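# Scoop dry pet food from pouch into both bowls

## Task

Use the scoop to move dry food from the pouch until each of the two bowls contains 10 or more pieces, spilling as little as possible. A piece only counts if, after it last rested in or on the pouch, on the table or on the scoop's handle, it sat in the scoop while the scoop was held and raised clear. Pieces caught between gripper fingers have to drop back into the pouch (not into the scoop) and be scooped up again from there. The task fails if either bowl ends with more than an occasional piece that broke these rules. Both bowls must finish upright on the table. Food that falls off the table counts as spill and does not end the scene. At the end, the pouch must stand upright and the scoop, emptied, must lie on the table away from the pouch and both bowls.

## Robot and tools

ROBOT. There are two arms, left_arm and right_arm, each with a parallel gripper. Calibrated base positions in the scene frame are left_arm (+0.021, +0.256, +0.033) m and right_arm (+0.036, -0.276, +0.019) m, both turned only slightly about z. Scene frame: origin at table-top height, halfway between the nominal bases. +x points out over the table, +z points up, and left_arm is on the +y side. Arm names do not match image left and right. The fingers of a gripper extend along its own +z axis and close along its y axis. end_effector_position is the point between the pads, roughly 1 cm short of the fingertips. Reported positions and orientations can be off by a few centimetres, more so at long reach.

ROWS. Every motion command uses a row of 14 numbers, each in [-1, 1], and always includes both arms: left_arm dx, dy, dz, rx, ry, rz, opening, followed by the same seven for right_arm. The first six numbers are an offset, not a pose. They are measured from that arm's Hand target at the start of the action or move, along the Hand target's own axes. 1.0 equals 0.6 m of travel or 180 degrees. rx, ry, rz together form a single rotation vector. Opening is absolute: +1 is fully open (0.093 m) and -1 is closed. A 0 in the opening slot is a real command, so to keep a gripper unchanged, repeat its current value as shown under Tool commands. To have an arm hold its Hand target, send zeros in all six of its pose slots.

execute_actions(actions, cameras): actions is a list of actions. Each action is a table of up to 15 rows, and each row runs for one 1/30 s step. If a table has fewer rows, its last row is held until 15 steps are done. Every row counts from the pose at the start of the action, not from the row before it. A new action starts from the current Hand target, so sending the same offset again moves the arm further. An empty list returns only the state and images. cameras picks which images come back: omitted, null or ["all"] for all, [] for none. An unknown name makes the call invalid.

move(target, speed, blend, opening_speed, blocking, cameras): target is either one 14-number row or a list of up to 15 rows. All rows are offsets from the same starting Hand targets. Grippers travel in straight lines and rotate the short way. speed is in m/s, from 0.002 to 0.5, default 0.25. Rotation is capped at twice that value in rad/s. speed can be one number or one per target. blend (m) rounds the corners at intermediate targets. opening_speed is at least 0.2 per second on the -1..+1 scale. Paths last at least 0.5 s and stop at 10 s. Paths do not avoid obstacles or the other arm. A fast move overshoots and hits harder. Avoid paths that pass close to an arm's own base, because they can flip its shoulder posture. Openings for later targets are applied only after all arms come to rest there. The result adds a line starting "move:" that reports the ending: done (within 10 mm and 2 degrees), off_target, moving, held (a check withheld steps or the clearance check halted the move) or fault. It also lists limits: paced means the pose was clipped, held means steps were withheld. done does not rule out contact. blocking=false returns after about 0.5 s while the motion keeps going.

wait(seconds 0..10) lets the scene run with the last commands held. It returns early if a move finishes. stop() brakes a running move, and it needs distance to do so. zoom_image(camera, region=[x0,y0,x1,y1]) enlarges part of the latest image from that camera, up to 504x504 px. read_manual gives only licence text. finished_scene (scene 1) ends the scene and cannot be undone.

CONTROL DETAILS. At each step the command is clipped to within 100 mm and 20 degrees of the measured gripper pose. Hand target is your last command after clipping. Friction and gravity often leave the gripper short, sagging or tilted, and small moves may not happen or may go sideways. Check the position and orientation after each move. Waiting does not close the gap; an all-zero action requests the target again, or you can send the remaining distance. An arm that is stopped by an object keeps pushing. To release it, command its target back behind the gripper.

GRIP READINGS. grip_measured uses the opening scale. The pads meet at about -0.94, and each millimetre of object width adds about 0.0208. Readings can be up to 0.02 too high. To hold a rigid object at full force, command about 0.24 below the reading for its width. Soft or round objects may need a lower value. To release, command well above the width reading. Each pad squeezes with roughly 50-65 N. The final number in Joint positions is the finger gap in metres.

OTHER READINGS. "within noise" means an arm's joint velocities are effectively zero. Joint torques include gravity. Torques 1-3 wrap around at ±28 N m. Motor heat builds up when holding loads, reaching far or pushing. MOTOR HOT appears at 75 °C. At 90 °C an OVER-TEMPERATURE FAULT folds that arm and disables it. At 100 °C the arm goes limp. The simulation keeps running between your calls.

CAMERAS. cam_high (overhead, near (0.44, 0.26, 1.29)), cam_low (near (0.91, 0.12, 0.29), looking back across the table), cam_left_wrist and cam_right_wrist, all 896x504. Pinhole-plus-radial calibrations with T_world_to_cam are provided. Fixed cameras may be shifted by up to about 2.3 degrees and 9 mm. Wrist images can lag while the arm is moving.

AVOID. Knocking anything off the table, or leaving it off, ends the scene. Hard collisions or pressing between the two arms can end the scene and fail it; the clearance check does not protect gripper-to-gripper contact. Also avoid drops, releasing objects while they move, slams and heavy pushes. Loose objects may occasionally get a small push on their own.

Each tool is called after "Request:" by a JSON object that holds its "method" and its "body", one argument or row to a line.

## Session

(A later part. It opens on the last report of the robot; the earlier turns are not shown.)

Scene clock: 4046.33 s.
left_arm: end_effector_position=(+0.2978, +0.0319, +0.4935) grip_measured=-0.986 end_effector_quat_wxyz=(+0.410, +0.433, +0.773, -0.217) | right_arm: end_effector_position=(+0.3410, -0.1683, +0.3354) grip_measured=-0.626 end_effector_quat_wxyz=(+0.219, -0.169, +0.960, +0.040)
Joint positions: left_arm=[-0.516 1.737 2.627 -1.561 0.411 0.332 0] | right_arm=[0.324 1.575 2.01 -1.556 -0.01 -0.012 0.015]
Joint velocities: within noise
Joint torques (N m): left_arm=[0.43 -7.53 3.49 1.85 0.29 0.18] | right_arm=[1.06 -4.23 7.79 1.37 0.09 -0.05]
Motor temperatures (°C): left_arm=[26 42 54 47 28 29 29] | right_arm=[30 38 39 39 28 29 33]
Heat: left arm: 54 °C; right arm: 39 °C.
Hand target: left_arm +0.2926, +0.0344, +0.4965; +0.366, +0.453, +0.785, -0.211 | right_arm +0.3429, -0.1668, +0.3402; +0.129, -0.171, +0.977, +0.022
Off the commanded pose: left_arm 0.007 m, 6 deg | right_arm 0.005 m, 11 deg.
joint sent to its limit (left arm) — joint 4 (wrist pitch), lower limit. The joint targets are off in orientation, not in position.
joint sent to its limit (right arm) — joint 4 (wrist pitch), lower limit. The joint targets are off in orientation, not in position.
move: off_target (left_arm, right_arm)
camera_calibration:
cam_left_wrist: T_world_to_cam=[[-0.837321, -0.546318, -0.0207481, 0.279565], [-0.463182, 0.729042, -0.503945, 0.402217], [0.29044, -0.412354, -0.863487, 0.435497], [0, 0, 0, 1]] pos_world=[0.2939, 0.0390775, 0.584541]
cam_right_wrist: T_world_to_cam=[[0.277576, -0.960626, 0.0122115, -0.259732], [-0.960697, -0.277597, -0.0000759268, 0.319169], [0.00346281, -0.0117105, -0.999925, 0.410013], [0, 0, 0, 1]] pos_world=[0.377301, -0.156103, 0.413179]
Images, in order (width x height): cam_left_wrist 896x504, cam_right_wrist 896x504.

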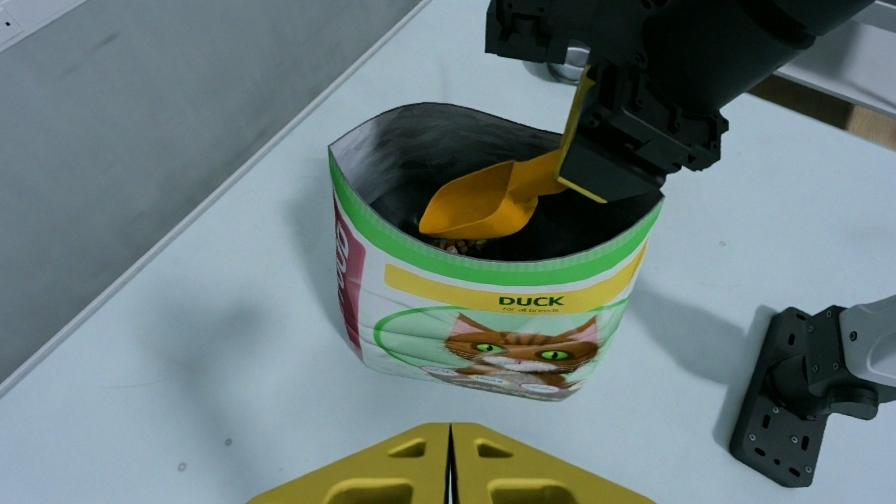

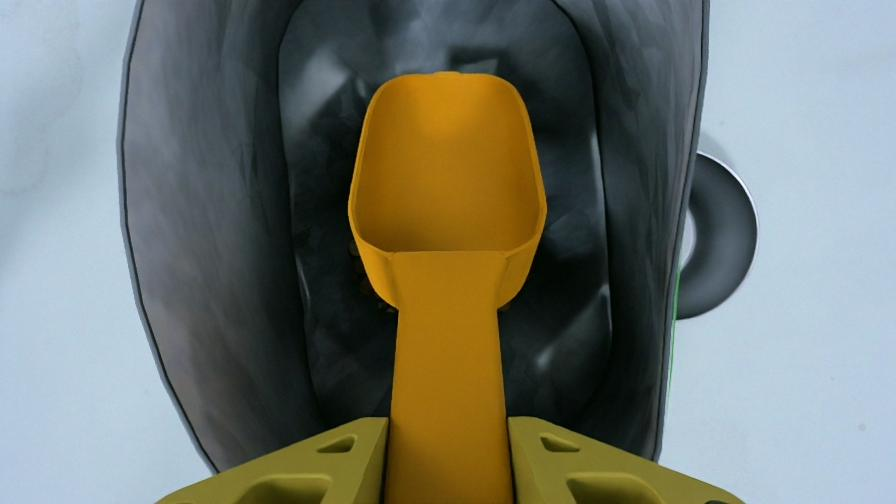

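Request:
{"method": "move", "body": {
  "target": [
    [0,0,0,0,0,0,-1,0,-0.0833,0,0.0654,0.0654,-0.4968,-1]
  ],
  "speed": 0.3,
  "cameras": ["cam_left_wrist","cam_right_wrist","cam_high"]
}}

Request:
{"method": "zoom_image", "body": {
  "camera": "cam_left_wrist",
  "region": [330, 90, 680, 290]
}}

Scene clock: 4061.87 s.
left_arm: end_effector_position=(+0.2975, +0.0318, +0.4933) grip_measured=-0.986 end_effector_quat_wxyz=(+0.409, +0.434, +0.773, -0.217) | right_arm: end_effector_position=(+0.3568, -0.2129, +0.3342) grip_measured=-0.626 end_effector_quat_wxyz=(-0.097, +0.788, -0.567, +0.221)
Joint positions: left_arm=[-0.516 1.737 2.627 -1.562 0.412 0.332 0] | right_arm=[0.305 1.593 2.01 -1.557 0.236 -1.633 0.015]
Joint velocities: within noise
Joint torques (N m): left_arm=[0.43 -7.47 3.51 1.85 0.28 0.19] | right_arm=[0.92 -4.31 7.86 1.26 0.34 -0.19]
Motor temperatures (°C): left_arm=[26 41 51 49 28 29 29] | right_arm=[30 37 41 40 28 29 33]
Heat: left arm: 51 °C; right arm: 41 °C.
Hand target: left_arm +0.2925, +0.0343, +0.4965; +0.366, +0.453, +0.785, -0.211 | right_arm +0.3599, -0.2138, +0.3403; -0.031, +0.795, -0.579, +0.181
Off the commanded pose: left_arm 0.006 m, 6 deg | right_arm 0.007 m, 9 deg.
joint sent to its limit (left arm) — joint 4 (wrist pitch), lower limit. The joint targets are off in orientation, not in position.
joint sent to its limit (right arm) — joint 4 (wrist pitch), lower limit. The joint targets are off in orientation, not in position.
move: off_target (left_arm, right_arm)
camera_calibration:
cam_left_wrist: T_world_to_cam=[[-0.837844, -0.545565, -0.019389, 0.278733], [-0.463375, 0.729502, -0.5031, 0.401596], [0.288618, -0.412535, -0.864011, 0.436194], [0, 0, 0, 1]] pos_world=[0.293732, 0.0390473, 0.584323]
cam_right_wrist: T_world_to_cam=[[0.842031, 0.291864, 0.45365, -0.389195], [-0.0218065, -0.821878, 0.569246, -0.319212], [0.538988, -0.489215, -0.685683, 0.0104943], [0, 0, 0, 1]] pos_world=[0.315097, -0.143628, 0.365464]
Images, in order (width x height): cam_high 896x504, cam_left_wrist 896x504, cam_right_wrist 896x504.

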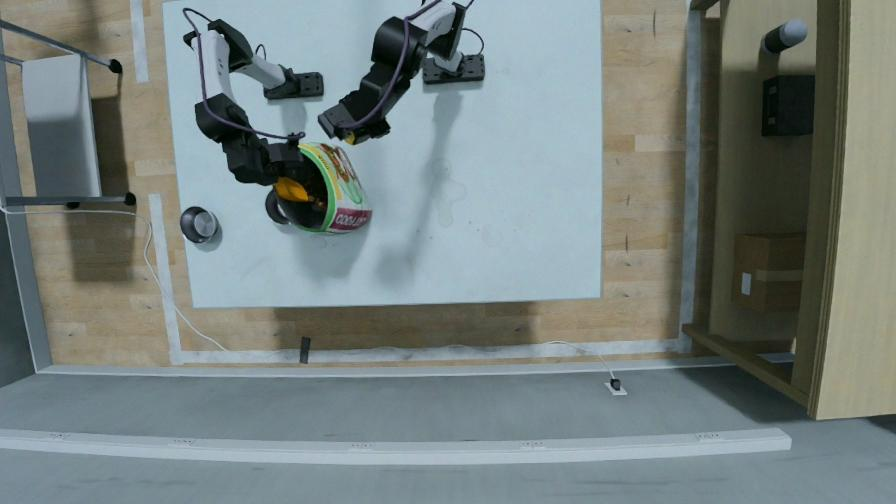

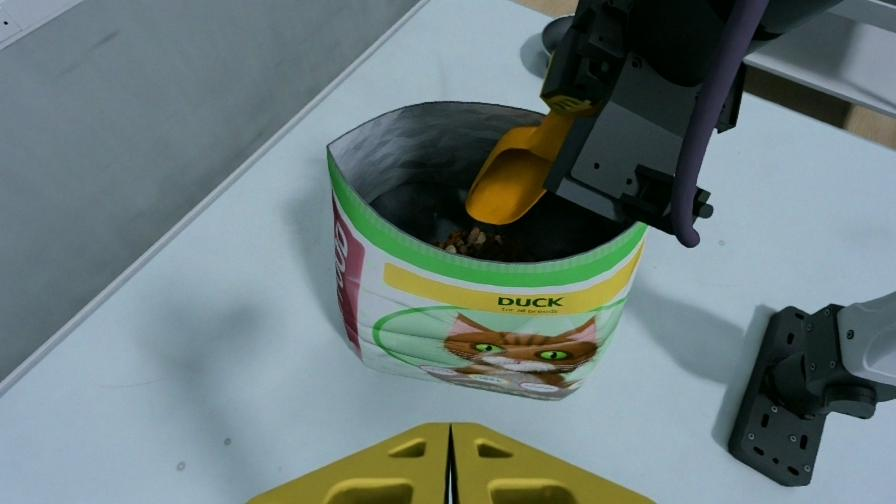

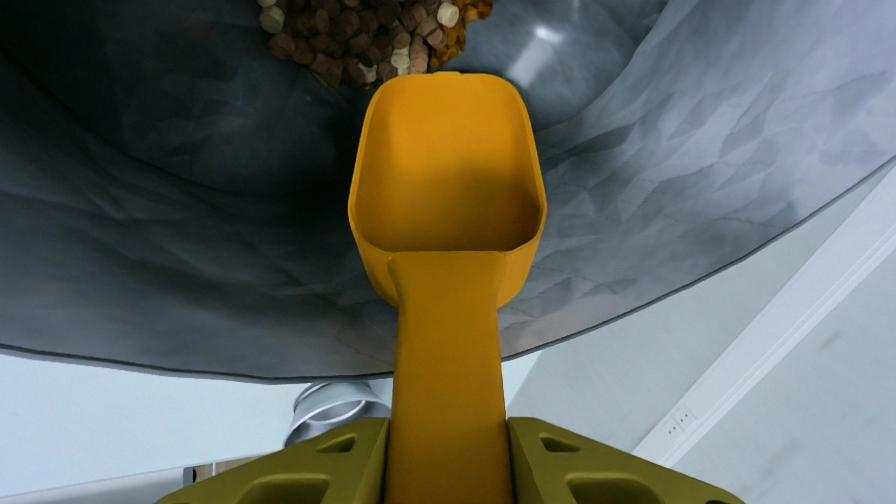

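Scaled by 1.440 from the camera's 896x504 image, which has a finer 1280x720 frame.

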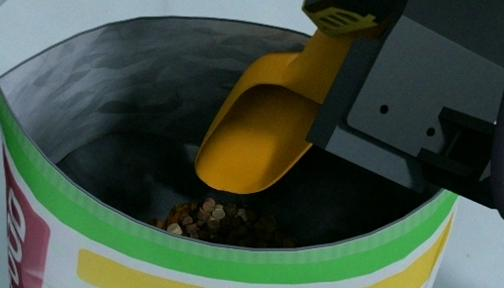

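Request:
{"method": "move", "body": {
  "target": [
    [0,0,0,0,0,0,-1,-0.0157,0.0246,0.0908,0,0,0,-1]
  ],
  "speed": 0.1,
  "cameras": ["cam_left_wrist","cam_right_wrist"]
}}

Request:
{"method": "zoom_image", "body": {
  "camera": "cam_left_wrist",
  "region": [330, 90, 680, 290]
}}

Scene clock: 4071.80 s.
left_arm: end_effector_position=(+0.2974, +0.0319, +0.4933) grip_measured=-0.986 end_effector_quat_wxyz=(+0.409, +0.434, +0.773, -0.217) | right_arm: end_effector_position=(+0.3631, -0.2110, +0.2941) grip_measured=-0.626 end_effector_quat_wxyz=(-0.055, +0.797, -0.571, +0.189)
Joint positions: left_arm=[-0.516 1.737 2.627 -1.563 0.412 0.332 0] | right_arm=[0.305 1.633 1.906 -1.522 0.237 -1.624 0.015]
Joint velocities: within noise
Joint torques (N m): left_arm=[0.44 -7.47 3.54 1.85 0.29 0.18] | right_arm=[-0.81 -4.57 4.03 0.92 0.25 0]
Motor temperatures (°C): left_arm=[26 40 50 49 28 29 29] | right_arm=[30 37 41 40 28 29 33]
Heat: left arm: 50 °C; right arm: 41 °C.
Hand target: left_arm +0.2925, +0.0344, +0.4965; +0.366, +0.453, +0.785, -0.211 | right_arm +0.3617, -0.2186, +0.2832; -0.031, +0.795, -0.578, +0.181
Off the commanded pose: left_arm 0.006 m, 6 deg | right_arm 0.013 m, 3 deg.
joint sent to its limit (left arm) — joint 4 (wrist pitch), lower limit. The joint targets are off in orientation, not in position.
move: off_target (left_arm, right_arm)
camera_calibration:
cam_left_wrist: T_world_to_cam=[[-0.837851, -0.545562, -0.019205, 0.278617], [-0.463545, 0.729592, -0.502813, 0.401427], [0.288327, -0.41238, -0.864182, 0.436325], [0, 0, 0, 1]] pos_world=[0.293714, 0.0390565, 0.584258]
cam_right_wrist: T_world_to_cam=[[0.885884, 0.297161, 0.356238, -0.362986], [0.0309954, -0.804106, 0.593677, -0.31728], [0.462871, -0.514887, -0.721555, 0.0133051], [0, 0, 0, 1]] pos_world=[0.325239, -0.140412, 0.327272]
Images, in order (width x height): cam_left_wrist 896x504, cam_right_wrist 896x504.

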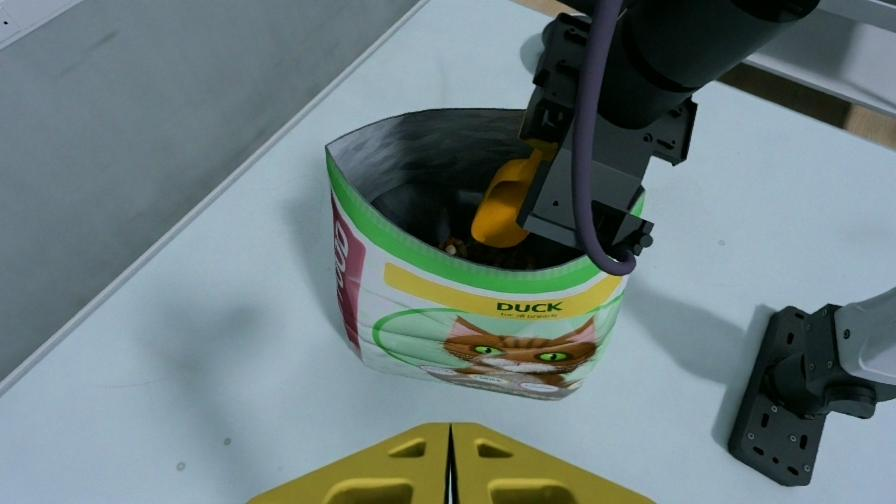

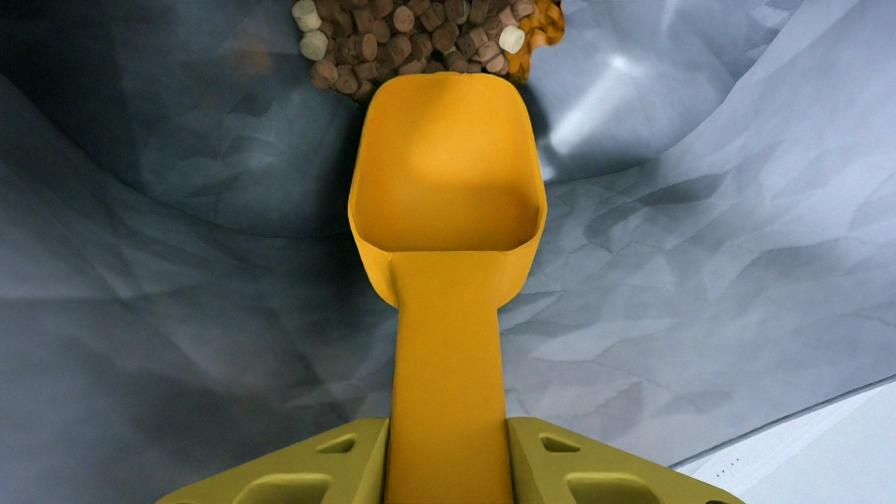

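Scaled by 1.440 from the camera's 896x504 image, which has a finer 1280x720 frame.

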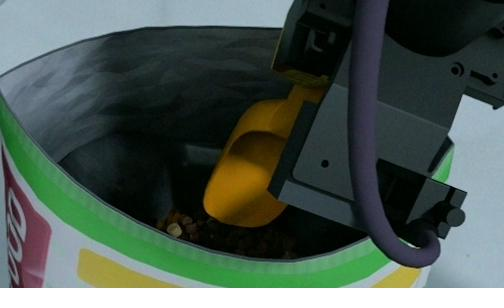

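Request:
{"method": "move", "body": {
  "target": [
    [0,0,0,0,0,0,-1,-0.0197,0.0121,0.0414,0,0,0,-1]
  ],
  "speed": 0.06,
  "cameras": ["cam_left_wrist","cam_right_wrist"]
}}

Request:
{"method": "zoom_image", "body": {
  "camera": "cam_left_wrist",
  "region": [330, 90, 680, 290]
}}

Scene clock: 4080.73 s.
left_arm: end_effector_position=(+0.2974, +0.0319, +0.4933) grip_measured=-0.986 end_effector_quat_wxyz=(+0.409, +0.434, +0.773, -0.217) | right_arm: end_effector_position=(+0.3699, -0.2063, +0.2646) grip_measured=-0.626 end_effector_quat_wxyz=(-0.062, +0.792, -0.578, +0.186)
Joint positions: left_arm=[-0.516 1.737 2.627 -1.563 0.412 0.332 0] | right_arm=[0.307 1.604 1.745 -1.386 0.227 -1.602 0.015]
Joint velocities: within noise
Joint torques (N m): left_arm=[0.46 -7.5 3.51 1.85 0.28 0.18] | right_arm=[0.53 -5.96 3.58 0.8 0.37 -0.09]
Motor temperatures (°C): left_arm=[26 40 49 50 28 29 29] | right_arm=[30 37 40 39 28 29 33]
Heat: left arm: 50 °C; right arm: 40 °C.
Hand target: left_arm +0.2925, +0.0344, +0.4965; +0.366, +0.453, +0.785, -0.211 | right_arm +0.3599, -0.2139, +0.2553; -0.031, +0.795, -0.578, +0.181
Off the commanded pose: left_arm 0.006 m, 6 deg | right_arm 0.016 m, 4 deg.
joint sent to its limit (left arm) — joint 4 (wrist pitch), lower limit. The joint targets are off in orientation, not in position.
move: off_target (left_arm, right_arm)
camera_calibration:
cam_left_wrist: T_world_to_cam=[[-0.837851, -0.545562, -0.019205, 0.278617], [-0.463545, 0.729592, -0.502813, 0.401427], [0.288327, -0.41238, -0.864182, 0.436325], [0, 0, 0, 1]] pos_world=[0.293714, 0.0390565, 0.584258]
cam_right_wrist: T_world_to_cam=[[0.888597, 0.277606, 0.365144, -0.367307], [0.0165946, -0.814996, 0.579229, -0.289288], [0.458389, -0.508642, -0.72881, -0.00390452], [0, 0, 0, 1]] pos_world=[0.332978, -0.135788, 0.298839]
Images, in order (width x height): cam_left_wrist 896x504, cam_right_wrist 896x504.

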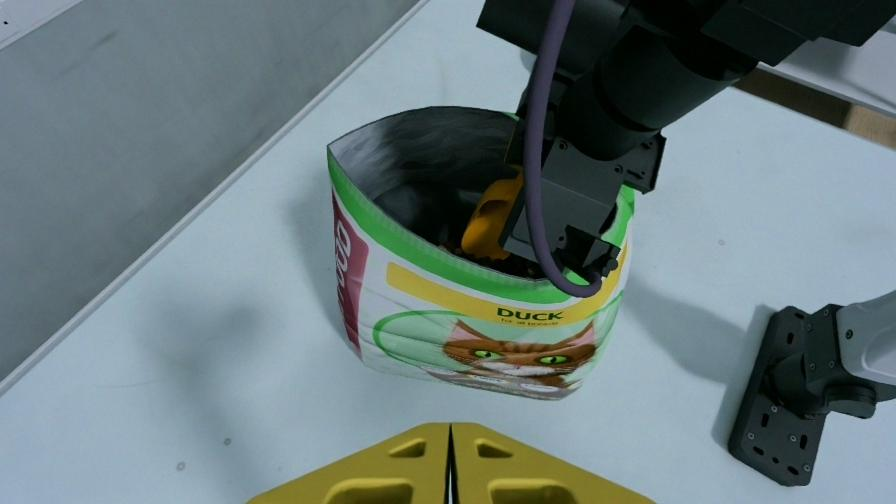

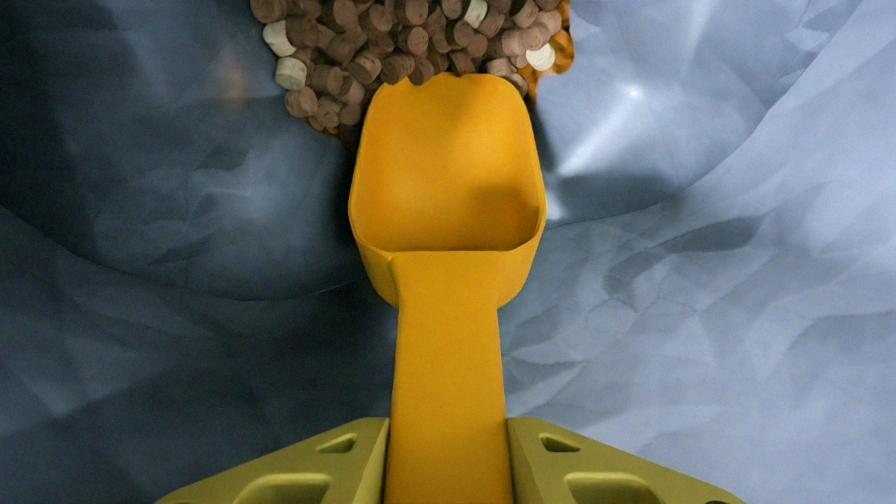

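Scaled by 1.440 from the camera's 896x504 image, which has a finer 1280x720 frame.

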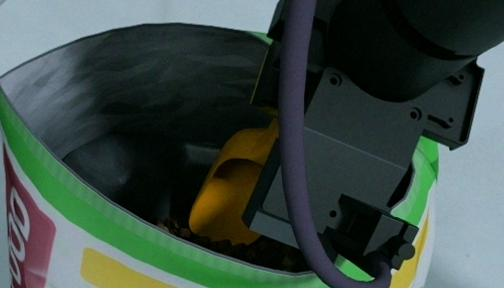

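Request:
{"method": "move", "body": {
  "target": [
    [0,0,0,0,0,0,-1,-0.0106,-0.0129,0.0007,0,-0.0444,0,-1],
    [0,0,0,0,0,0,-1,-0.0609,-0.0107,-0.0044,0,-0.0944,0,-1]
  ],
  "speed": 0.06,
  "blend": 0.005,
  "cameras": ["cam_left_wrist","cam_right_wrist"]
}}

Request:
{"method": "zoom_image", "body": {
  "camera": "cam_left_wrist",
  "region": [330, 90, 680, 290]
}}

Scene clock: 4116.57 s.
left_arm: end_effector_position=(+0.2974, +0.0319, +0.4932) grip_measured=-0.986 end_effector_quat_wxyz=(+0.409, +0.434, +0.773, -0.217) | right_arm: end_effector_position=(+0.3644, -0.1821, +0.2601) grip_measured=-0.626 end_effector_quat_wxyz=(-0.126, +0.808, -0.567, +0.097)
Joint positions: left_arm=[-0.516 1.737 2.627 -1.563 0.412 0.332 0] | right_arm=[0.264 1.614 1.756 -1.393 -0.009 -1.644 0.015]
Joint velocities: within noise
Joint torques (N m): left_arm=[0.44 -7.46 3.49 1.86 0.29 0.18] | right_arm=[0.28 -4.51 5.72 0.69 -0.5 -0.09]
Motor temperatures (°C): left_arm=[26 39 46 50 28 29 29] | right_arm=[30 38 39 38 28 29 33]
Heat: left arm: 50 °C; right arm: 39 °C.
Hand target: left_arm +0.2925, +0.0344, +0.4965; +0.366, +0.453, +0.785, -0.211 | right_arm +0.3552, -0.1774, +0.2502; -0.116, +0.813, -0.568, +0.062
Off the commanded pose: left_arm 0.006 m, 6 deg | right_arm 0.014 m, 4 deg.
joint sent to its limit (left arm) — joint 4 (wrist pitch), lower limit. The joint targets are off in orientation, not in position.
move: off_target (left_arm, right_arm)
camera_calibration:
cam_left_wrist: T_world_to_cam=[[-0.837857, -0.545558, -0.019021, 0.278501], [-0.463714, 0.729683, -0.502526, 0.401258], [0.288037, -0.412225, -0.864353, 0.436457], [0, 0, 0, 1]] pos_world=[0.293697, 0.0390657, 0.584192]
cam_right_wrist: T_world_to_cam=[[0.894911, 0.269689, 0.355532, -0.368732], [0.113782, -0.908286, 0.402579, -0.273265], [0.431496, -0.319819, -0.843521, 0.0816951], [0, 0, 0, 1]] pos_world=[0.325824, -0.122633, 0.310018]
Images, in order (width x height): cam_left_wrist 896x504, cam_right_wrist 896x504.

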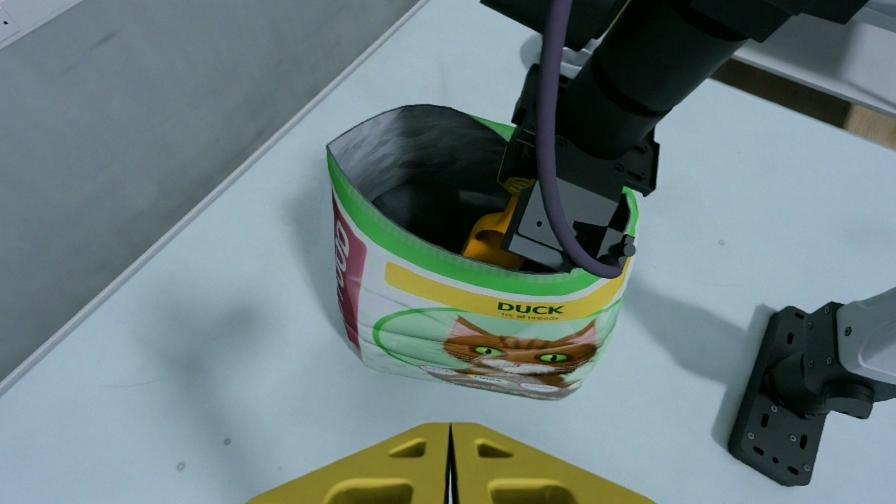

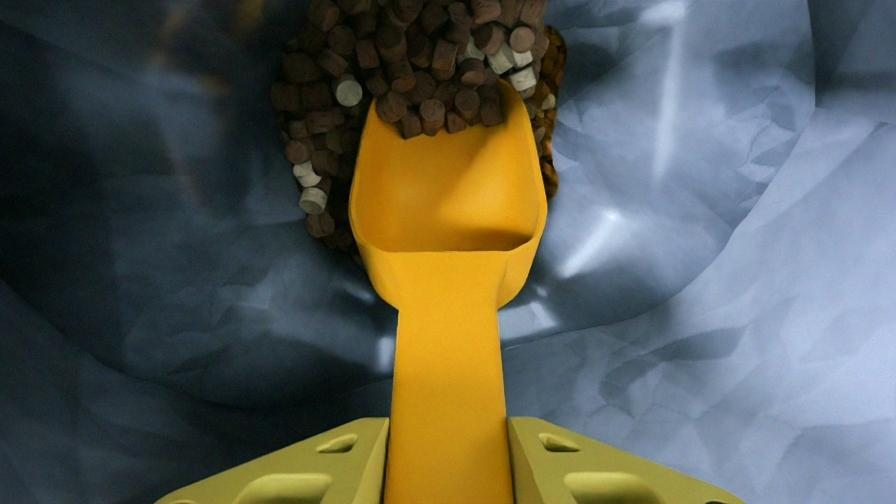

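Scaled by 1.440 from the camera's 896x504 image, which has a finer 1280x720 frame.

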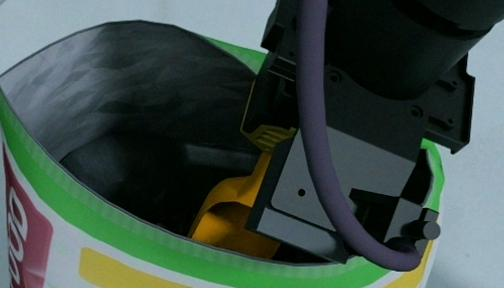

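Request:
{"method": "move", "body": {
  "target": [
    [0,0,0,0,0,0,-1,-0.0331,0.0017,0.0076,0,-0.0556,0,-1]
  ],
  "speed": 0.05,
  "cameras": ["cam_left_wrist","cam_right_wrist"]
}}

Scene clock: 4126.93 s.
left_arm: end_effector_position=(+0.2974, +0.0319, +0.4932) grip_measured=-0.986 end_effector_quat_wxyz=(+0.409, +0.434, +0.773, -0.217) | right_arm: end_effector_position=(+0.3622, -0.1746, +0.2613) grip_measured=-0.626 end_effector_quat_wxyz=(-0.161, +0.809, -0.562, +0.056)
Joint positions: left_arm=[-0.516 1.737 2.627 -1.563 0.412 0.332 0] | right_arm=[0.229 1.614 1.756 -1.394 -0.128 -1.669 0.015]
Joint velocities: within noise
Joint torques (N m): left_arm=[0.46 -7.49 3.51 1.86 0.28 0.19] | right_arm=[0.72 -4.31 3.79 0.74 -1.18 -0.13]
Motor temperatures (°C): left_arm=[26 39 46 50 28 29 29] | right_arm=[30 38 39 37 29 29 33]
Heat: left arm: 50 °C; right arm: 39 °C.
Hand target: left_arm +0.2925, +0.0344, +0.4965; +0.366, +0.453, +0.785, -0.211 | right_arm +0.3484, -0.1586, +0.2462; -0.165, +0.815, -0.555, -0.010
Off the commanded pose: left_arm 0.006 m, 6 deg | right_arm 0.026 m, 8 deg.
joint sent to its limit (left arm) — joint 4 (wrist pitch), lower limit. The joint targets are off in orientation, not in position.
move: off_target (left_arm, right_arm)
camera_calibration:
cam_left_wrist: T_world_to_cam=[[-0.837857, -0.545558, -0.019021, 0.278501], [-0.463714, 0.729683, -0.502526, 0.401258], [0.288037, -0.412225, -0.864353, 0.436457], [0, 0, 0, 1]] pos_world=[0.293697, 0.0390657, 0.584192]
cam_right_wrist: T_world_to_cam=[[0.897145, 0.256751, 0.359459, -0.373359], [0.146904, -0.940835, 0.305365, -0.258978], [0.416594, -0.221151, -0.881783, 0.118699], [0, 0, 0, 1]] pos_world=[0.323553, -0.121545, 0.317957]
Images, in order (width x height): cam_left_wrist 896x504, cam_right_wrist 896x504.

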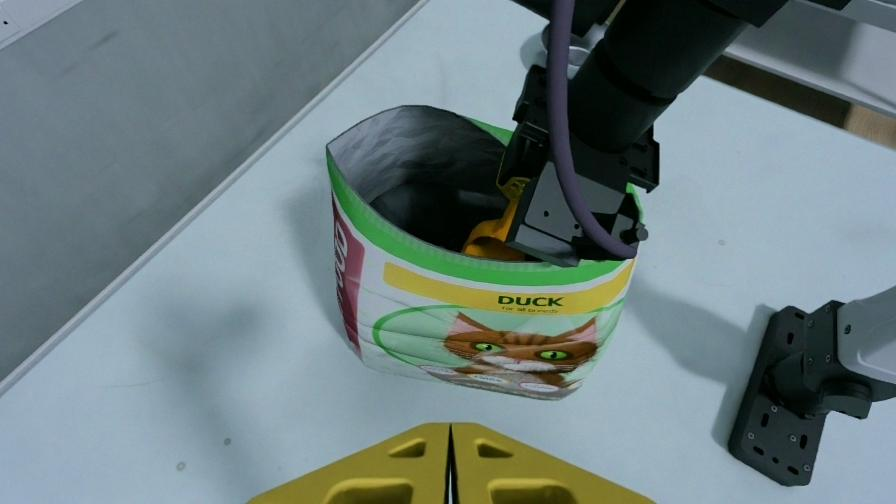

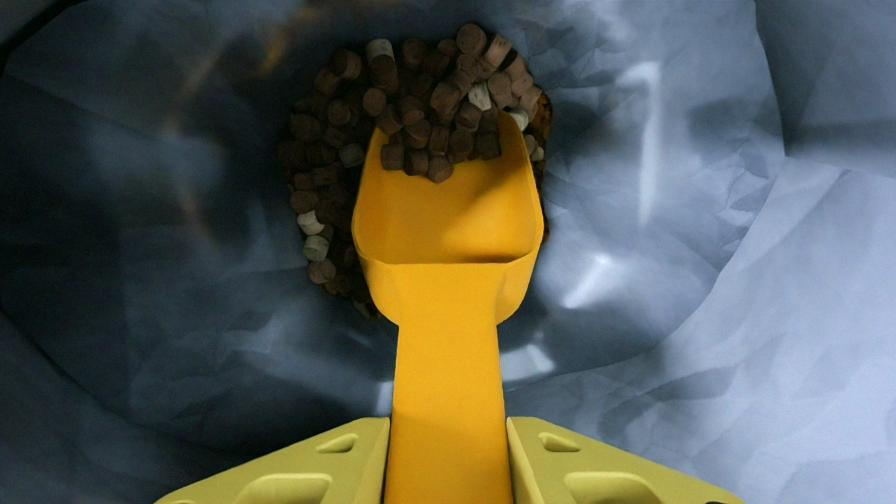

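Request:
{"method": "move", "body": {
  "target": [
    [0,0,0,0,0,0,-1,0.0485,-0.0069,-0.0366,0,-0.0722,0,-1]
  ],
  "speed": 0.06,
  "cameras": ["cam_left_wrist","cam_right_wrist"]
}}

Scene clock: 4149.40 s.
left_arm: end_effector_position=(+0.2974, +0.0319, +0.4932) grip_measured=-0.986 end_effector_quat_wxyz=(+0.409, +0.434, +0.773, -0.217) | right_arm: end_effector_position=(+0.3681, -0.1939, +0.2628) grip_measured=-0.626 end_effector_quat_wxyz=(-0.236, +0.809, -0.535, -0.058)
Joint positions: left_arm=[-0.516 1.737 2.627 -1.563 0.412 0.332 0] | right_arm=[0.014 1.709 1.835 -1.508 -0.456 -1.907 0.015]
Joint velocities: within noise
Joint torques (N m): left_arm=[0.44 -7.46 3.51 1.86 0.28 0.18] | right_arm=[-0.02 -5.2 6.98 0.22 -0.77 -0.15]
Motor temperatures (°C): left_arm=[26 39 45 50 28 29 29] | right_arm=[30 37 39 36 30 29 33]
Heat: left arm: 50 °C; right arm: 39 °C.
Hand target: left_arm +0.2925, +0.0344, +0.4965; +0.366, +0.453, +0.785, -0.211 | right_arm +0.3597, -0.1896, +0.2623; -0.227, +0.809, -0.533, -0.102
Off the commanded pose: left_arm 0.006 m, 6 deg | right_arm 0.010 m, 5 deg.
joint sent to its limit (left arm) — joint 4 (wrist pitch), lower limit. The joint targets are off in orientation, not in position.
joint sent to its limit (right arm) — joint 4 (wrist pitch), lower limit. The joint targets still meet the commanded pose.
move: off_target (left_arm, right_arm)
camera_calibration:
cam_left_wrist: T_world_to_cam=[[-0.837857, -0.545558, -0.019021, 0.278501], [-0.463714, 0.729683, -0.502526, 0.401258], [0.288037, -0.412225, -0.864353, 0.436457], [0, 0, 0, 1]] pos_world=[0.293697, 0.0390657, 0.584192]
cam_right_wrist: T_world_to_cam=[[0.906659, 0.251641, 0.338594, -0.373268], [0.249959, -0.966998, 0.0493487, -0.254209], [0.339838, 0.0398921, -0.939638, 0.207372], [0, 0, 0, 1]] pos_world=[0.331496, -0.160162, 0.333785]
Images, in order (width x height): cam_left_wrist 896x504, cam_right_wrist 896x504.

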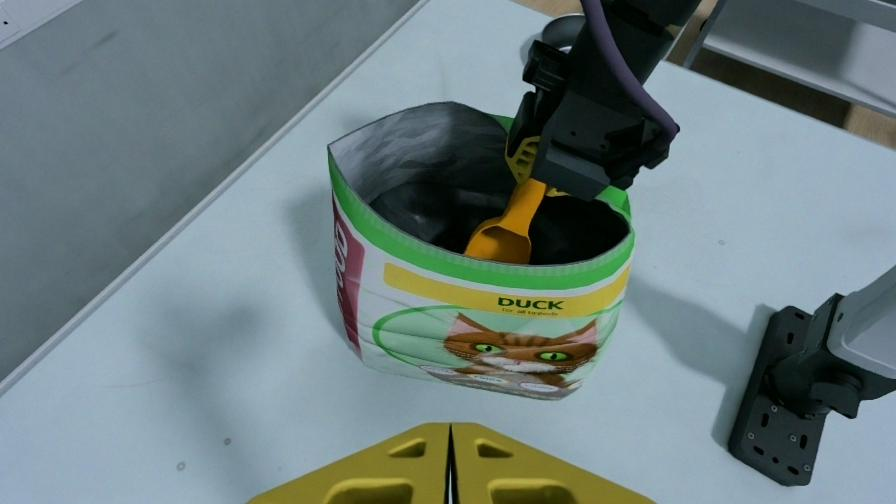

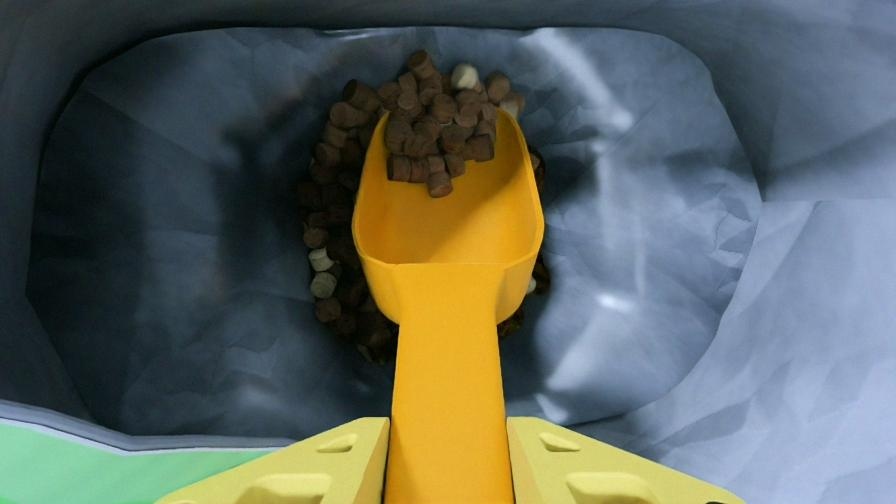

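Request:
{"method": "move", "body": {
  "target": [
    [0,0,0,0,0,0,-1,-0.0102,-0.0065,-0.0219,0,-0.0833,0,-1]
  ],
  "speed": 0.08,
  "cameras": ["cam_left_wrist","cam_right_wrist"]
}}

Scene clock: 4166.70 s.
left_arm: end_effector_position=(+0.2974, +0.0319, +0.4932) grip_measured=-0.986 end_effector_quat_wxyz=(+0.409, +0.434, +0.773, -0.217) | right_arm: end_effector_position=(+0.3619, -0.1908, +0.2792) grip_measured=-0.626 end_effector_quat_wxyz=(-0.331, +0.777, -0.520, -0.129)
Joint positions: left_arm=[-0.516 1.737 2.627 -1.563 0.412 0.332 0] | right_arm=[-0.09 1.709 1.811 -1.552 -0.719 -1.998 0.015]
Joint velocities: within noise
Joint torques (N m): left_arm=[0.44 -7.49 3.52 1.86 0.29 0.18] | right_arm=[-0.32 -5.93 4.41 0.49 -0.8 -0.16]
Motor temperatures (°C): left_arm=[26 39 44 50 28 29 29] | right_arm=[30 36 39 36 30 29 33]
Heat: left arm: 50 °C; right arm: 39 °C.
Hand target: left_arm +0.2925, +0.0344, +0.4965; +0.366, +0.453, +0.785, -0.211 | right_arm +0.3597, -0.1896, +0.2772; -0.295, +0.789, -0.499, -0.207
Off the commanded pose: left_arm 0.006 m, 6 deg | right_arm 0.003 m, 10 deg.
joint sent to its limit (left arm) — joint 4 (wrist pitch), lower limit. The joint targets are off in orientation, not in position.
joint sent to its limit (right arm) — joint 4 (wrist pitch), lower limit. The joint targets are off in orientation, not in position.
move: off_target (left_arm, right_arm)
camera_calibration:
cam_left_wrist: T_world_to_cam=[[-0.837857, -0.545558, -0.019021, 0.278501], [-0.463714, 0.729683, -0.502526, 0.401258], [0.288037, -0.412225, -0.864353, 0.436457], [0, 0, 0, 1]] pos_world=[0.293697, 0.0390657, 0.584192]
cam_right_wrist: T_world_to_cam=[[0.907344, 0.173127, 0.383085, -0.401587], [0.261343, -0.946071, -0.19144, -0.183424], [0.329283, 0.273819, -0.903657, 0.263126], [0, 0, 0, 1]] pos_world=[0.325672, -0.176056, 0.356503]
Images, in order (width x height): cam_left_wrist 896x504, cam_right_wrist 896x504.

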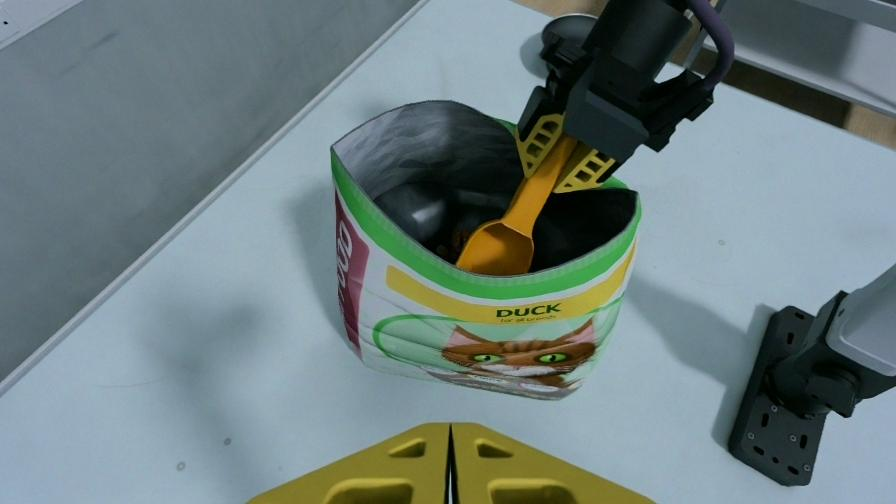

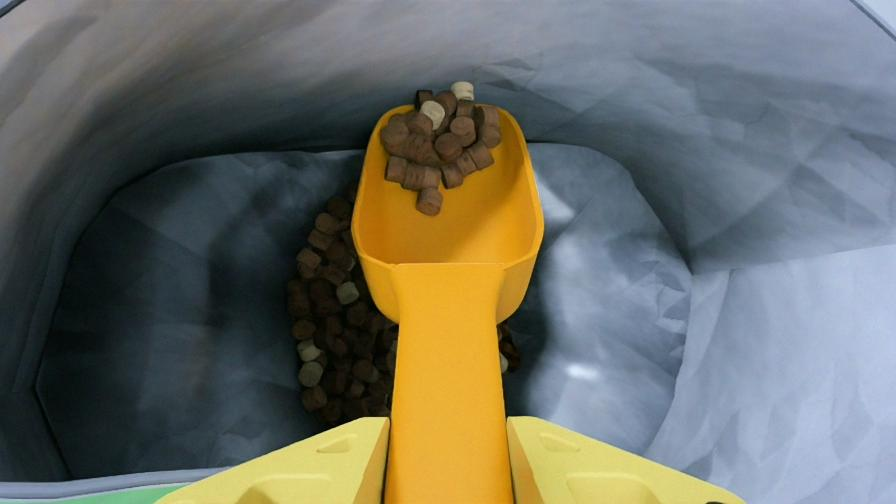

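Request:
{"method": "move", "body": {
  "target": [
    [0,0,0,0,0,0,-1,-0.0588,-0.025,-0.1064,0.0426,-0.028,-0.0357,-1]
  ],
  "speed": 0.06,
  "cameras": ["cam_left_wrist","cam_right_wrist","cam_high"]
}}

Scene clock: 4188.17 s.
left_arm: end_effector_position=(+0.2974, +0.0319, +0.4932) grip_measured=-0.986 end_effector_quat_wxyz=(+0.409, +0.434, +0.773, -0.217) | right_arm: end_effector_position=(+0.3647, -0.2055, +0.3319) grip_measured=-0.626 end_effector_quat_wxyz=(-0.428, +0.742, -0.507, -0.097)
Joint positions: left_arm=[-0.516 1.737 2.627 -1.563 0.412 0.332 0] | right_arm=[-0.197 1.653 1.873 -1.555 -0.887 -2.019 0.015]
Joint velocities: within noise
Joint torques (N m): left_arm=[0.44 -7.47 3.51 1.86 0.28 0.18] | right_arm=[-0.31 -7.6 7.98 0.73 -0.87 -0.11]
Motor temperatures (°C): left_arm=[26 39 44 51 28 29 29] | right_arm=[30 37 39 35 30 29 33]
Heat: left arm: 51 °C; right arm: 39 °C.
Hand target: left_arm +0.2925, +0.0344, +0.4965; +0.366, +0.453, +0.785, -0.211 | right_arm +0.3606, -0.2040, +0.3503; -0.379, +0.784, -0.453, -0.190
Off the commanded pose: left_arm 0.006 m, 6 deg | right_arm 0.019 m, 14 deg.
joint sent to its limit (left arm) — joint 4 (wrist pitch), lower limit. The joint targets are off in orientation, not in position.
joint sent to its limit (right arm) — joint 4 (wrist pitch), lower limit. The joint targets are off in orientation, not in position.
move: off_target (left_arm, right_arm)
camera_calibration:
cam_left_wrist: T_world_to_cam=[[-0.837857, -0.545558, -0.019021, 0.278501], [-0.463714, 0.729683, -0.502526, 0.401258], [0.288037, -0.412225, -0.864353, 0.436457], [0, 0, 0, 1]] pos_world=[0.293697, 0.0390657, 0.584192]
cam_right_wrist: T_world_to_cam=[[0.845384, 0.0515754, 0.531663, -0.473486], [0.238497, -0.927053, -0.289296, -0.143182], [0.47796, 0.371366, -0.796016, 0.243998], [0, 0, 0, 1]] pos_world=[0.317804, -0.19893, 0.40454]
Images, in order (width x height): cam_high 896x504, cam_left_wrist 896x504, cam_right_wrist 896x504.

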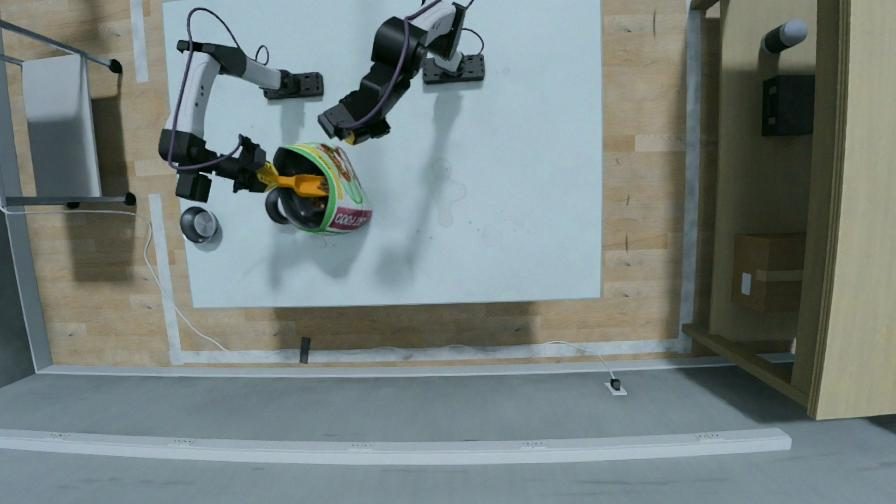

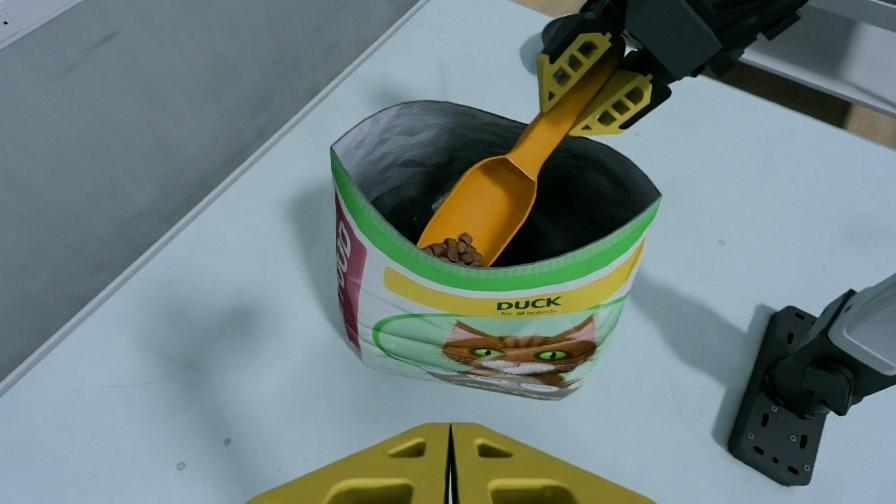

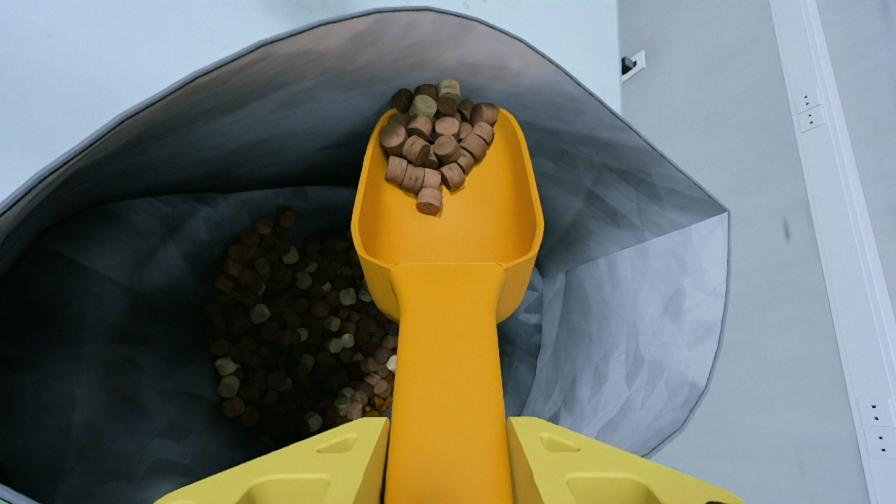

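Request:
{"method": "move", "body": {
  "target": [
    [0,0,0,0,0,0,-1,-0.0558,-0.0372,-0.1015,0.0802,0.0132,0.2481,-1]
  ],
  "speed": 0.1,
  "cameras": ["cam_left_wrist","cam_right_wrist","cam_high"]
}}

Scene clock: 4224.67 s.
left_arm: end_effector_position=(+0.2974, +0.0319, +0.4932) grip_measured=-0.986 end_effector_quat_wxyz=(+0.409, +0.434, +0.773, -0.217) | right_arm: end_effector_position=(+0.3678, -0.2268, +0.4032) grip_measured=-0.626 end_effector_quat_wxyz=(+0.437, -0.449, +0.754, +0.199)
Joint positions: left_arm=[-0.516 1.737 2.627 -1.563 0.412 0.332 0] | right_arm=[-0.272 1.624 2.091 -1.555 -0.916 -1.098 0.015]
Joint velocities: within noise
Joint torques (N m): left_arm=[0.44 -7.47 3.51 1.86 0.28 0.18] | right_arm=[-0.39 -7.05 7.54 1.23 -0.81 -0.02]
Motor temperatures (°C): left_arm=[26 39 43 51 28 29 29] | right_arm=[30 40 40 35 30 29 33]
Heat: left arm: 51 °C; right arm: 40 °C.
Hand target: left_arm +0.2925, +0.0344, +0.4965; +0.366, +0.453, +0.785, -0.211 | right_arm +0.3596, -0.2250, +0.4202; +0.363, -0.505, +0.744, +0.247
Off the commanded pose: left_arm 0.006 m, 6 deg | right_arm 0.019 m, 12 deg.
joint sent to its limit (left arm) — joint 4 (wrist pitch), lower limit. The joint targets are off in orientation, not in position.
joint sent to its limit (right arm) — joint 4 (wrist pitch), lower limit. The joint targets are off in orientation, not in position.
move: off_target (left_arm, right_arm)
camera_calibration:
cam_left_wrist: T_world_to_cam=[[-0.837857, -0.545558, -0.019021, 0.278501], [-0.463714, 0.729683, -0.502526, 0.401258], [0.288037, -0.412225, -0.864353, 0.436457], [0, 0, 0, 1]] pos_world=[0.293697, 0.0390657, 0.584192]
cam_right_wrist: T_world_to_cam=[[0.816812, -0.572541, 0.0708232, -0.458095], [-0.457729, -0.717897, -0.524507, 0.255273], [0.351145, 0.396006, -0.848455, 0.380501], [0, 0, 0, 1]] pos_world=[0.357412, -0.229699, 0.489174]
Images, in order (width x height): cam_high 896x504, cam_left_wrist 896x504, cam_right_wrist 896x504.

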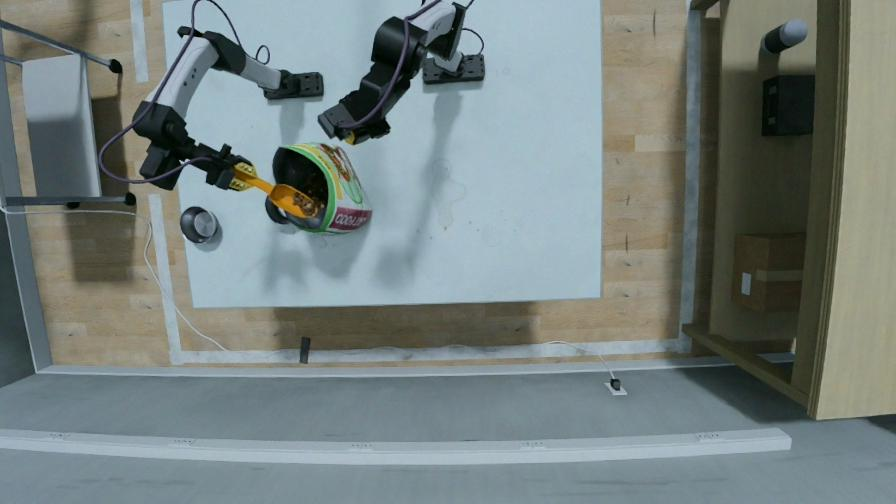

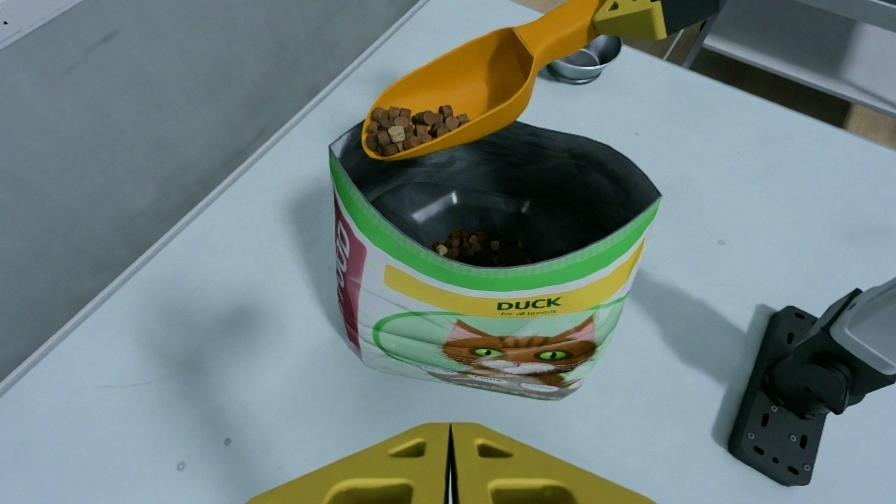

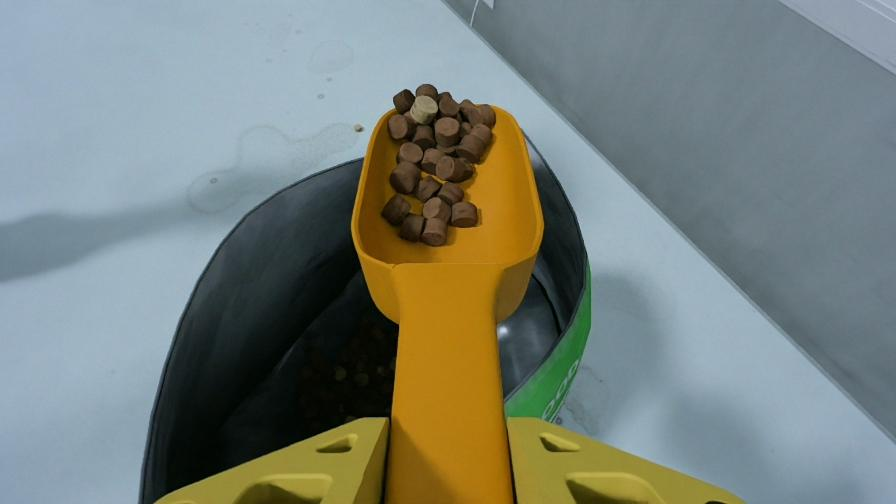

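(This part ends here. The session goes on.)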